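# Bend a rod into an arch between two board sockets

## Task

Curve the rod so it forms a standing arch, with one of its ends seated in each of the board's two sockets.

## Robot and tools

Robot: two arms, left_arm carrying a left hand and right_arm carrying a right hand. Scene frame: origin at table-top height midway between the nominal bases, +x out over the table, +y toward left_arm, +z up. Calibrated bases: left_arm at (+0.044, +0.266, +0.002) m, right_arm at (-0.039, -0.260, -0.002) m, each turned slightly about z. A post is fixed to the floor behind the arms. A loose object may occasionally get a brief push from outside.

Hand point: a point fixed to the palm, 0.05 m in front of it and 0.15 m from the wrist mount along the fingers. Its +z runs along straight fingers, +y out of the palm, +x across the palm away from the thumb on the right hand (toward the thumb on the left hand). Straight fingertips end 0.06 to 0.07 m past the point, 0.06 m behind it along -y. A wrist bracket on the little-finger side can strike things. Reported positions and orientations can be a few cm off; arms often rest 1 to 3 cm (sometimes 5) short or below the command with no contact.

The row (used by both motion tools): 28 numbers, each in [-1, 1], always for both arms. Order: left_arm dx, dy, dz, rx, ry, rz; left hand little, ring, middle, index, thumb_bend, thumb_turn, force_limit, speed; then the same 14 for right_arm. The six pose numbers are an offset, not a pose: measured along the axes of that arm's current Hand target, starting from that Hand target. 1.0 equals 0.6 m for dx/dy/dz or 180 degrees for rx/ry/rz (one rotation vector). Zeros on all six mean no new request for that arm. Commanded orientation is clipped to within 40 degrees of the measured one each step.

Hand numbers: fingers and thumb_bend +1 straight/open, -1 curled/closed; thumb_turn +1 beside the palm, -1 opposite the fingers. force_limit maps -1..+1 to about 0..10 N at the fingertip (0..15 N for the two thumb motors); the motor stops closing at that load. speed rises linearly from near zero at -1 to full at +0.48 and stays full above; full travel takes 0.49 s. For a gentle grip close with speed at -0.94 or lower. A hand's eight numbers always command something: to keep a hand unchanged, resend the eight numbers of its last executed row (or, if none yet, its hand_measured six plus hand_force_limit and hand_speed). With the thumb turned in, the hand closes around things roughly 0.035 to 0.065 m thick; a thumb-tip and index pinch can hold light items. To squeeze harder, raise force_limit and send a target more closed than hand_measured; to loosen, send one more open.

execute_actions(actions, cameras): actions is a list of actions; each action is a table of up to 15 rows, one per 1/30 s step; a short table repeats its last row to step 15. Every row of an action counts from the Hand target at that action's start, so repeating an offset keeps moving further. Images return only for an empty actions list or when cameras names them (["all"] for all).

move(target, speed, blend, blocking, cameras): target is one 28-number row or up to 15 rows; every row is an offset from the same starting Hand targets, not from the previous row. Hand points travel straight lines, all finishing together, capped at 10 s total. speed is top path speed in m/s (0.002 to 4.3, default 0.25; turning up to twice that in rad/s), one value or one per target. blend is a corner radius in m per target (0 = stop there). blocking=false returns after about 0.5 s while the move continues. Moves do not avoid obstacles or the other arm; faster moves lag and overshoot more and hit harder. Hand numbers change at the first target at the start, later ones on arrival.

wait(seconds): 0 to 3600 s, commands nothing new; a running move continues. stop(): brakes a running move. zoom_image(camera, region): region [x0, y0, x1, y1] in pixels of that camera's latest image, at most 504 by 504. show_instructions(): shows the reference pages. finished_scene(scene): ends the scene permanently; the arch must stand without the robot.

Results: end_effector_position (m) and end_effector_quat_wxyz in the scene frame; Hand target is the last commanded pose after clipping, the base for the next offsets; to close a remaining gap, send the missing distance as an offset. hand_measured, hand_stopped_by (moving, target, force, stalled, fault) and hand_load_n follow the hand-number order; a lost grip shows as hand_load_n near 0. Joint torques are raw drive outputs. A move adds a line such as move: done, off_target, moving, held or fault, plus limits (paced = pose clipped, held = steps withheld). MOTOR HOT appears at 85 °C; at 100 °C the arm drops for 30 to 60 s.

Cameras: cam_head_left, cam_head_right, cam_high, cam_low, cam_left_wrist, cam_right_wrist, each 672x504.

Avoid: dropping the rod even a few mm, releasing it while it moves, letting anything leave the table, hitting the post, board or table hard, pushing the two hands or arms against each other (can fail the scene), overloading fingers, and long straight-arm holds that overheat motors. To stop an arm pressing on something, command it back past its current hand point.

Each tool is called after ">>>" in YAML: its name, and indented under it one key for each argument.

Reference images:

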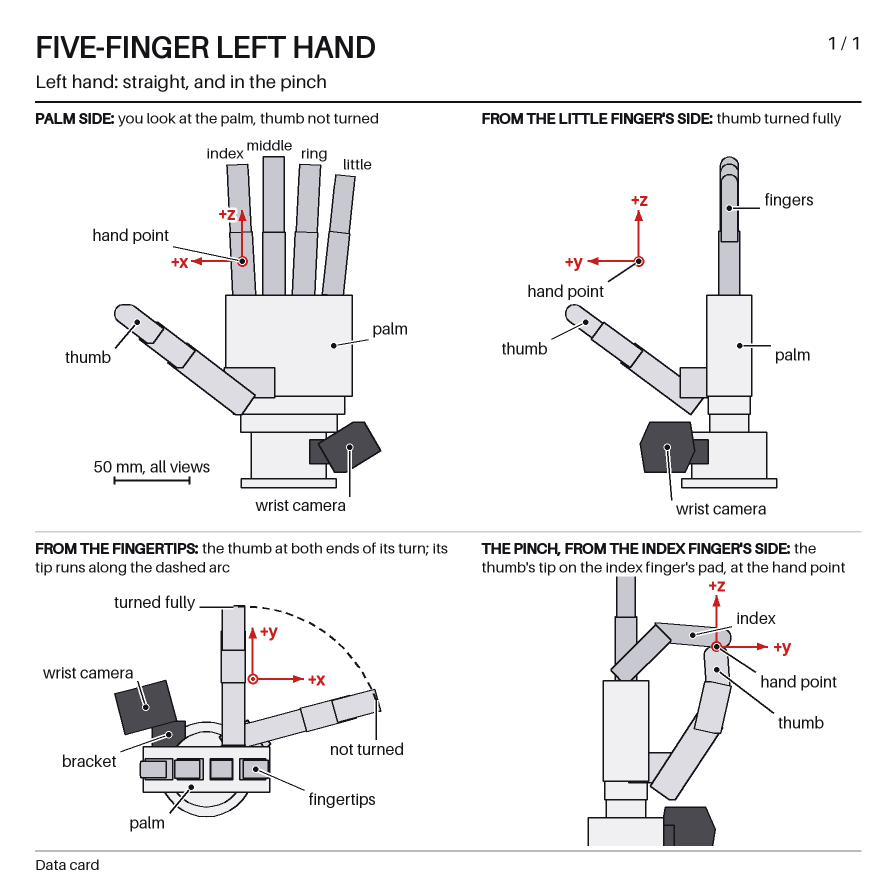

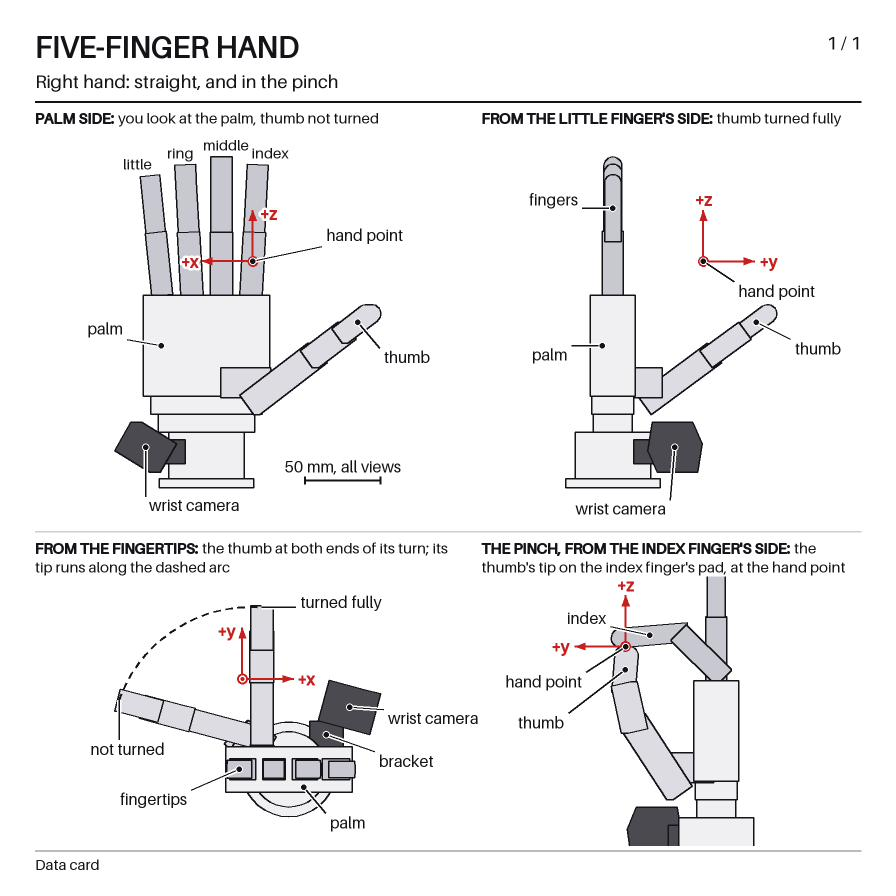

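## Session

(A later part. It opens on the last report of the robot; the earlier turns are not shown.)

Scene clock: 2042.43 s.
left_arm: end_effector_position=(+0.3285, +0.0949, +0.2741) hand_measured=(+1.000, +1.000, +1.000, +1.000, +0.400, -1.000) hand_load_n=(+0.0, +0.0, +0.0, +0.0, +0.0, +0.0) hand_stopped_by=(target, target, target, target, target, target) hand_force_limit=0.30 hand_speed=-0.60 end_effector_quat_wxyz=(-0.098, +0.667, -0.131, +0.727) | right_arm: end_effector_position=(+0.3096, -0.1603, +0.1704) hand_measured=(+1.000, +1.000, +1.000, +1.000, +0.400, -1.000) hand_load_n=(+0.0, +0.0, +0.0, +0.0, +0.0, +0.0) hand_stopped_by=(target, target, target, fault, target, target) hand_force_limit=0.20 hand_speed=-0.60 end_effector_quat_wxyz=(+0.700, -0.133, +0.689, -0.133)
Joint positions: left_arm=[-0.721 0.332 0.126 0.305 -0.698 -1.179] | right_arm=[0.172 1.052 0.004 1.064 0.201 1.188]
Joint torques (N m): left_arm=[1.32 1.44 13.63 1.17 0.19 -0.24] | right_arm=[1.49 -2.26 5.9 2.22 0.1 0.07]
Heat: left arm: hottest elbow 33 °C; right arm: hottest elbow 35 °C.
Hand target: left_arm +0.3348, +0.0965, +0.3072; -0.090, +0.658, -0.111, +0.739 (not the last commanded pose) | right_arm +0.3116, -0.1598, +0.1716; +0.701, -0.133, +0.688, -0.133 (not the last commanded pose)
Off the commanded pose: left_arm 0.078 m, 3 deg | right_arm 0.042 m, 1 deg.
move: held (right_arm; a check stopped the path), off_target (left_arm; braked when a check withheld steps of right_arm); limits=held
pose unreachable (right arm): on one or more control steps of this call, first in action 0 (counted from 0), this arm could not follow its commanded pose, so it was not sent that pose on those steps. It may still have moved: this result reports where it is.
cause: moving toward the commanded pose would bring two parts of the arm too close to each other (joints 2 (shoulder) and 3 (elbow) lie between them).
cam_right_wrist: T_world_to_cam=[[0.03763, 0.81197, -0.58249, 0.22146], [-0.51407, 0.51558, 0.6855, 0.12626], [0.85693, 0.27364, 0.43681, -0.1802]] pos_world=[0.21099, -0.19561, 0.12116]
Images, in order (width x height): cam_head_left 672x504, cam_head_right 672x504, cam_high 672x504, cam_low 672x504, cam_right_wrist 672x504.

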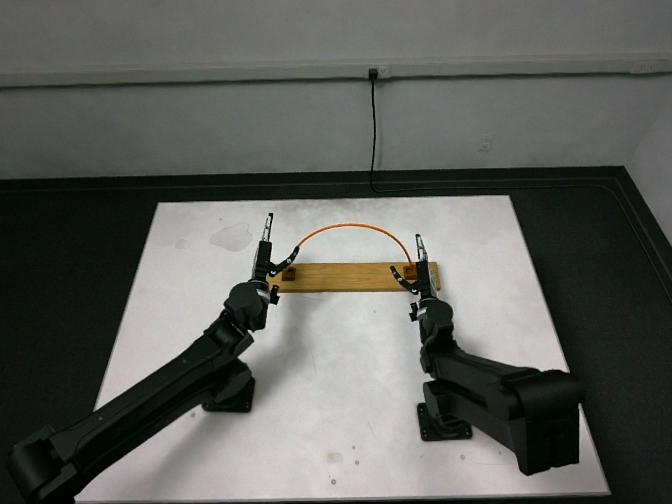

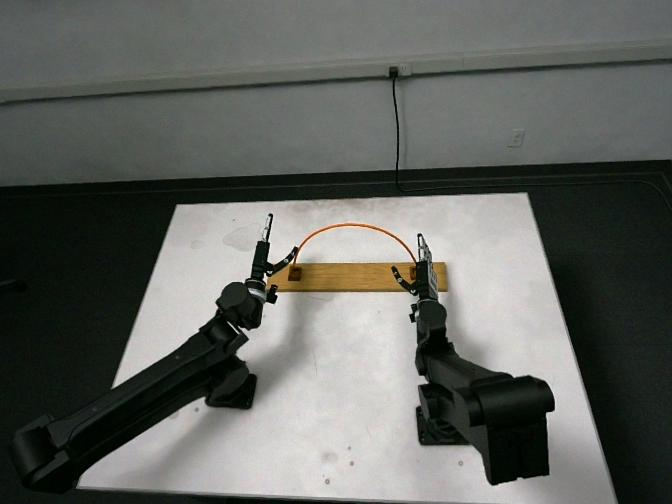

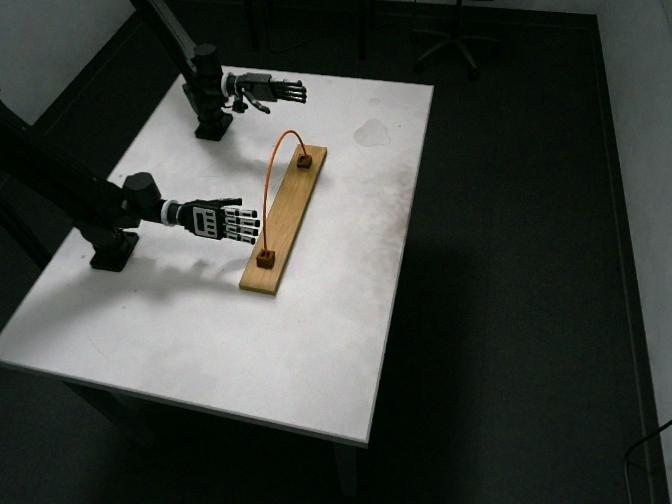

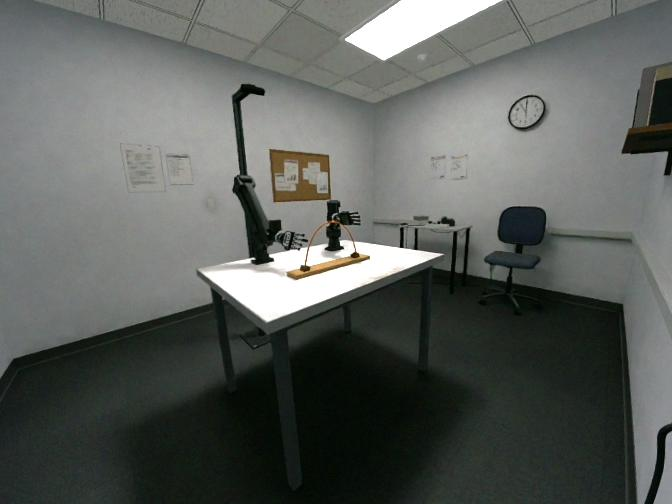

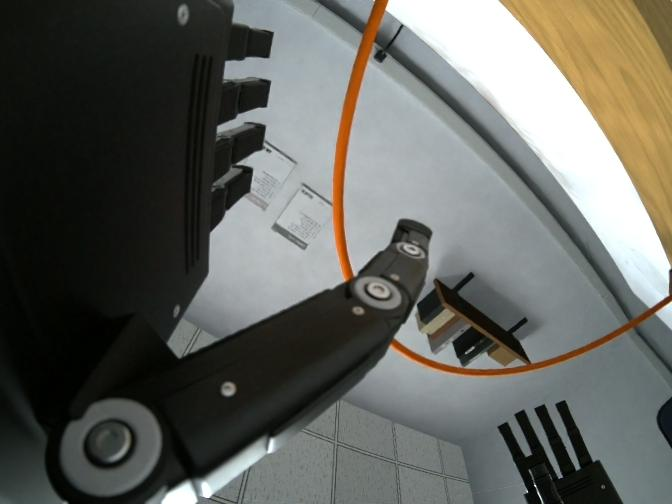

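>>> move:
  target:
    - [0.0302,-0.0933,-0.048,0,0,0,1,1,1,1,0.4,-1,0.3,-0.6,-0.0685,-0.1885,-0.0167,0,0,0,1,1,1,1,0.4,-1,0.2,-0.6]
  speed: 0.08
  cameras: ["cam_high", "cam_head_left", "cam_head_right", "cam_low"]

>>> zoom_image:
  camera: "cam_head_left"
  region: [250, 210, 450, 310]

>>> zoom_image:
  camera: "cam_low"
  region: [290, 200, 380, 290]

Scene clock: 2088.30 s.
left_arm: end_effector_position=(+0.3094, +0.1384, +0.3015) hand_measured=(+1.000, +1.000, +1.000, +1.000, +0.400, -1.000) hand_load_n=(+0.0, +0.0, +0.0, +0.0, +0.0, +0.0) hand_stopped_by=(target, target, target, target, target, target) hand_force_limit=0.30 hand_speed=-0.60 end_effector_quat_wxyz=(-0.096, +0.671, -0.130, +0.724) | right_arm: end_effector_position=(+0.2941, -0.2449, +0.2277) hand_measured=(+1.000, +1.000, +1.000, +1.000, +0.400, -1.000) hand_load_n=(+0.0, +0.0, +0.0, +0.0, -0.5, +0.0) hand_stopped_by=(target, target, target, fault, target, target) hand_force_limit=0.20 hand_speed=-0.60 end_effector_quat_wxyz=(+0.691, -0.137, +0.698, -0.129)
Joint positions: left_arm=[-0.523 -0.006 0.19 -0.12 -0.502 -1.211] | right_arm=[-0.4 0.503 0.11 0.381 -0.377 1.188]
Joint torques (N m): left_arm=[1.38 2.78 14.06 1.35 0.18 -0.24] | right_arm=[0.73 -0.32 12.18 1.43 -0.03 0.17]
Heat: left arm: hottest elbow 40 °C; right arm: hottest elbow 36 °C.
Hand target: left_arm +0.3048, +0.1464, +0.3372; -0.090, +0.658, -0.111, +0.739 | right_arm +0.3003, -0.2498, +0.2516; +0.701, -0.133, +0.688, -0.133
Off the commanded pose: left_arm 0.037 m, 3 deg | right_arm 0.025 m, 2 deg.
move: off_target (left_arm, right_arm)
Images, in order (width x height): cam_head_left 672x504, cam_head_right 672x504, cam_high 672x504, cam_low 672x504.

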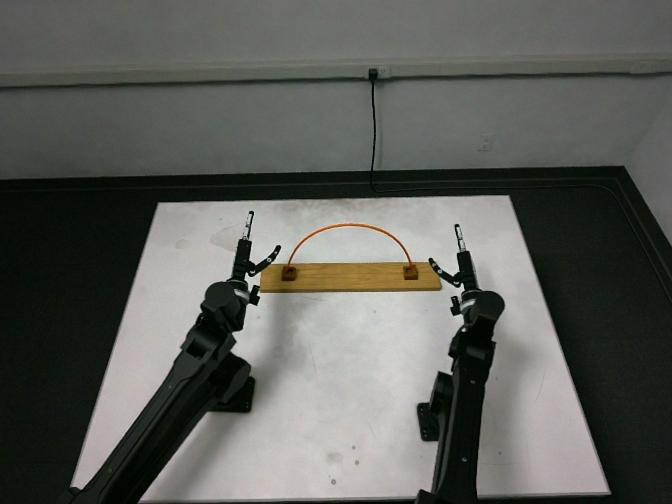

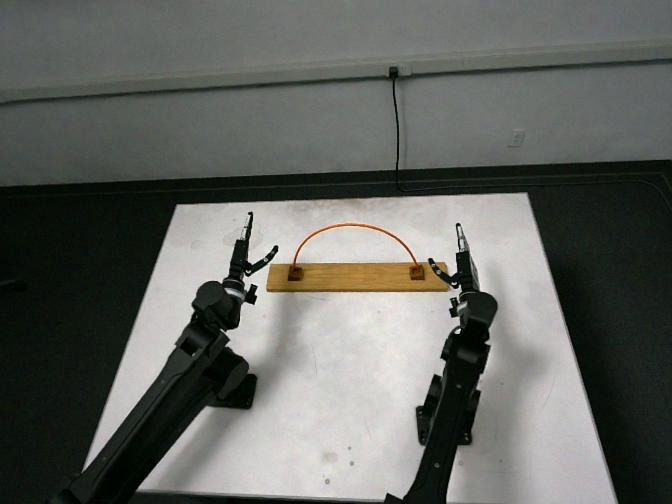

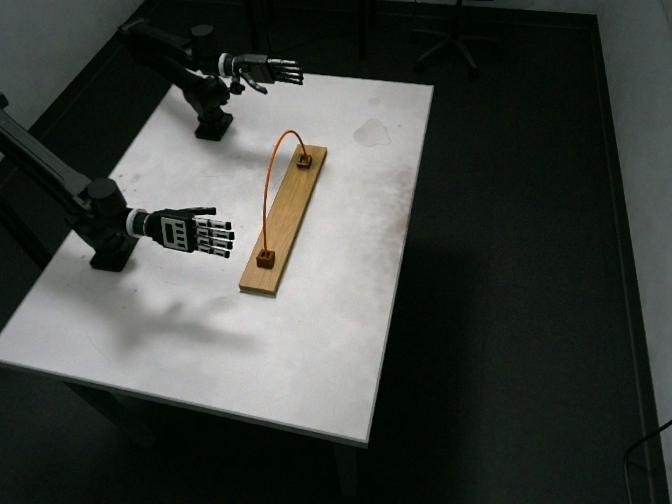

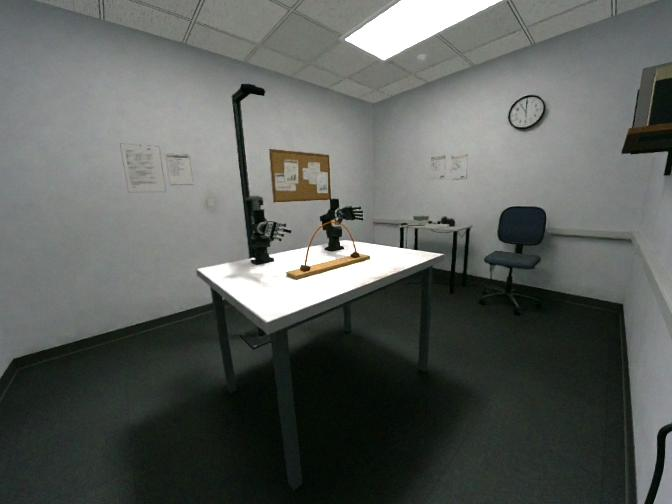

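Scaled by 2.520.

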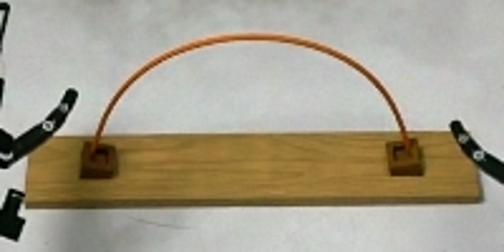

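Scaled by 5.600.

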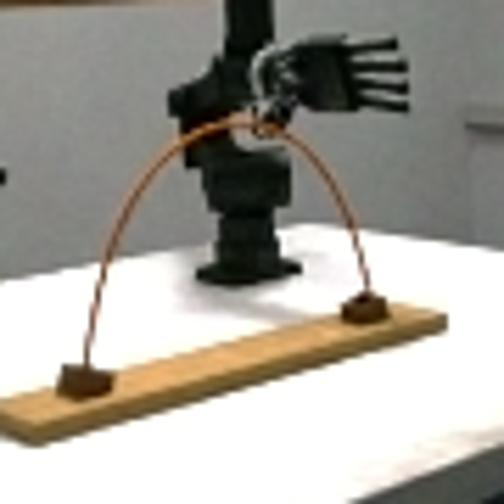

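>>> wait:
  seconds: 0.5
  cameras: ["cam_head_left", "cam_high", "cam_low"]

Scene clock: 2092.63 s.
left_arm: end_effector_position=(+0.3094, +0.1384, +0.3016) hand_measured=(+1.000, +1.000, +1.000, +1.000, +0.400, -1.000) hand_load_n=(+0.0, +0.0, +0.0, +0.0, +0.0, -0.5) hand_stopped_by=(target, target, target, target, target, target) hand_force_limit=0.30 hand_speed=-0.60 end_effector_quat_wxyz=(-0.095, +0.671, -0.130, +0.724) | right_arm: end_effector_position=(+0.2941, -0.2449, +0.2277) hand_measured=(+1.000, +1.000, +1.000, +1.000, +0.400, -1.000) hand_load_n=(+0.0, +0.0, +0.0, +0.0, +0.0, +0.0) hand_stopped_by=(target, target, target, fault, target, target) hand_force_limit=0.20 hand_speed=-0.60 end_effector_quat_wxyz=(+0.691, -0.137, +0.698, -0.129)
Joint positions: left_arm=[-0.523 -0.006 0.19 -0.12 -0.502 -1.212] | right_arm=[-0.4 0.503 0.11 0.381 -0.377 1.188]
Joint torques (N m): left_arm=[1.26 2.96 14.05 1.32 0.19 -0.2] | right_arm=[0.73 -0.32 12.18 1.43 -0.03 0.17]
Heat: left arm: hottest elbow 40 °C; right arm: hottest elbow 37 °C.
Hand target: left_arm +0.3048, +0.1464, +0.3372; -0.090, +0.658, -0.111, +0.739 | right_arm +0.3003, -0.2498, +0.2516; +0.701, -0.133, +0.688, -0.133
Off the commanded pose: left_arm 0.037 m, 3 deg | right_arm 0.025 m, 2 deg.
wait: 0.50 s; at rest from the start

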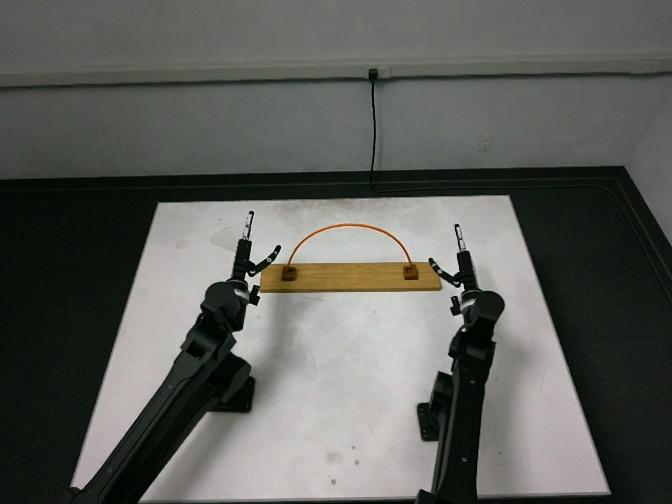

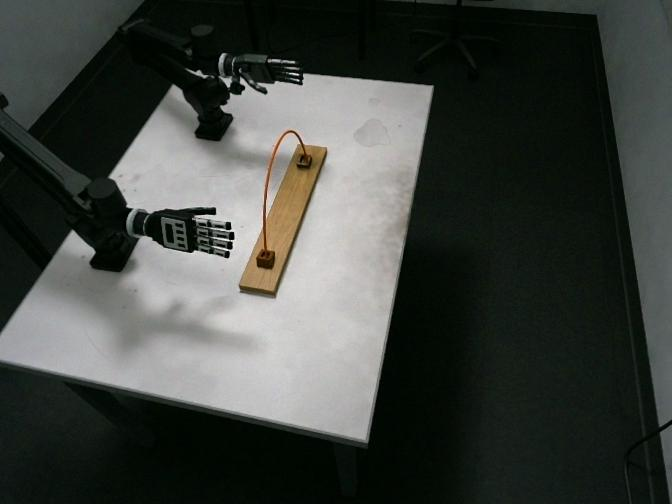

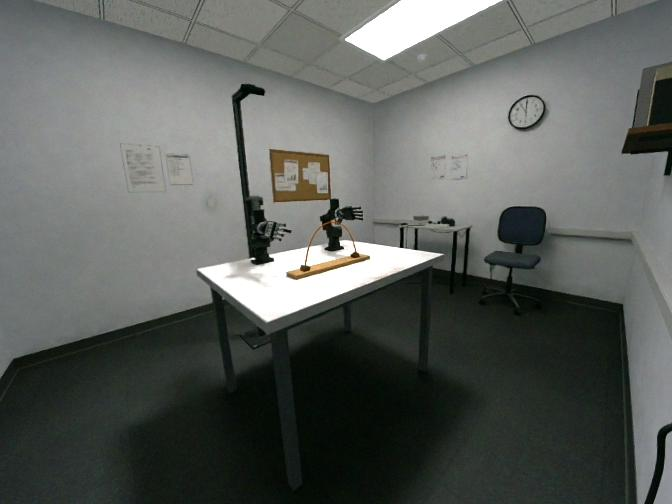

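>>> zoom_image:
  camera: "cam_head_left"
  region: [260, 210, 460, 310]

>>> zoom_image:
  camera: "cam_high"
  region: [230, 120, 350, 300]

Scaled by 2.520.

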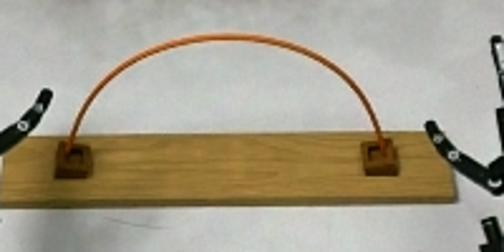

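Scaled by 2.800.

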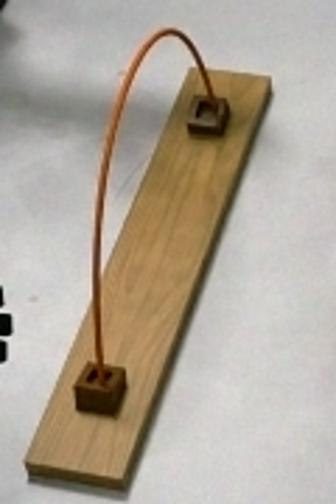

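>>> zoom_image:
  camera: "cam_high"
  region: [290, 140, 320, 170]

>>> zoom_image:
  camera: "cam_high"
  region: [250, 240, 280, 270]

>>> zoom_image:
  camera: "cam_head_left"
  region: [275, 255, 305, 285]

>>> zoom_image:
  camera: "cam_head_left"
  region: [395, 255, 425, 285]

Scaled by 16.800.

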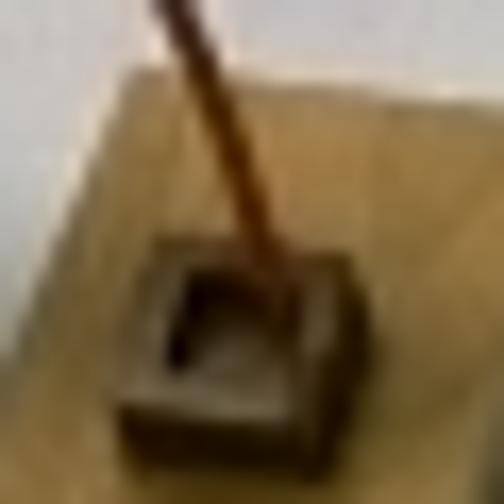

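Scaled by 16.800.

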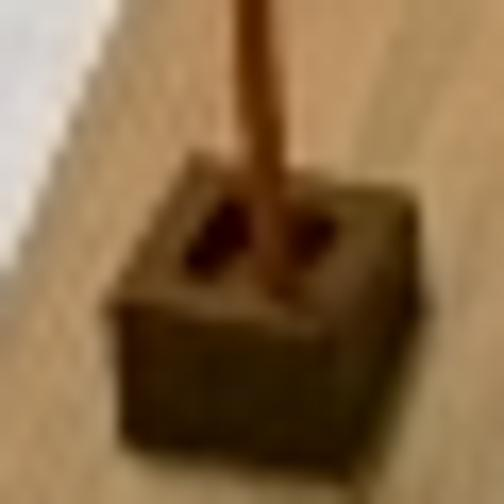

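Scaled by 16.800.

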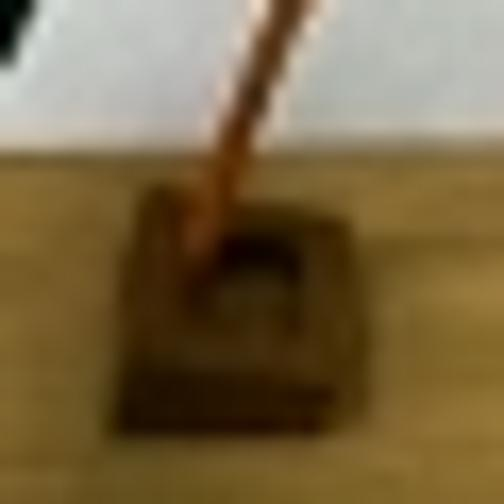

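Scaled by 16.800.

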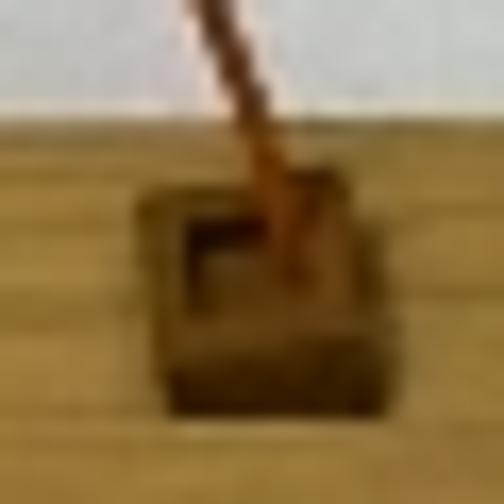

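>>> finished_scene:

The scene is finished: the task was done.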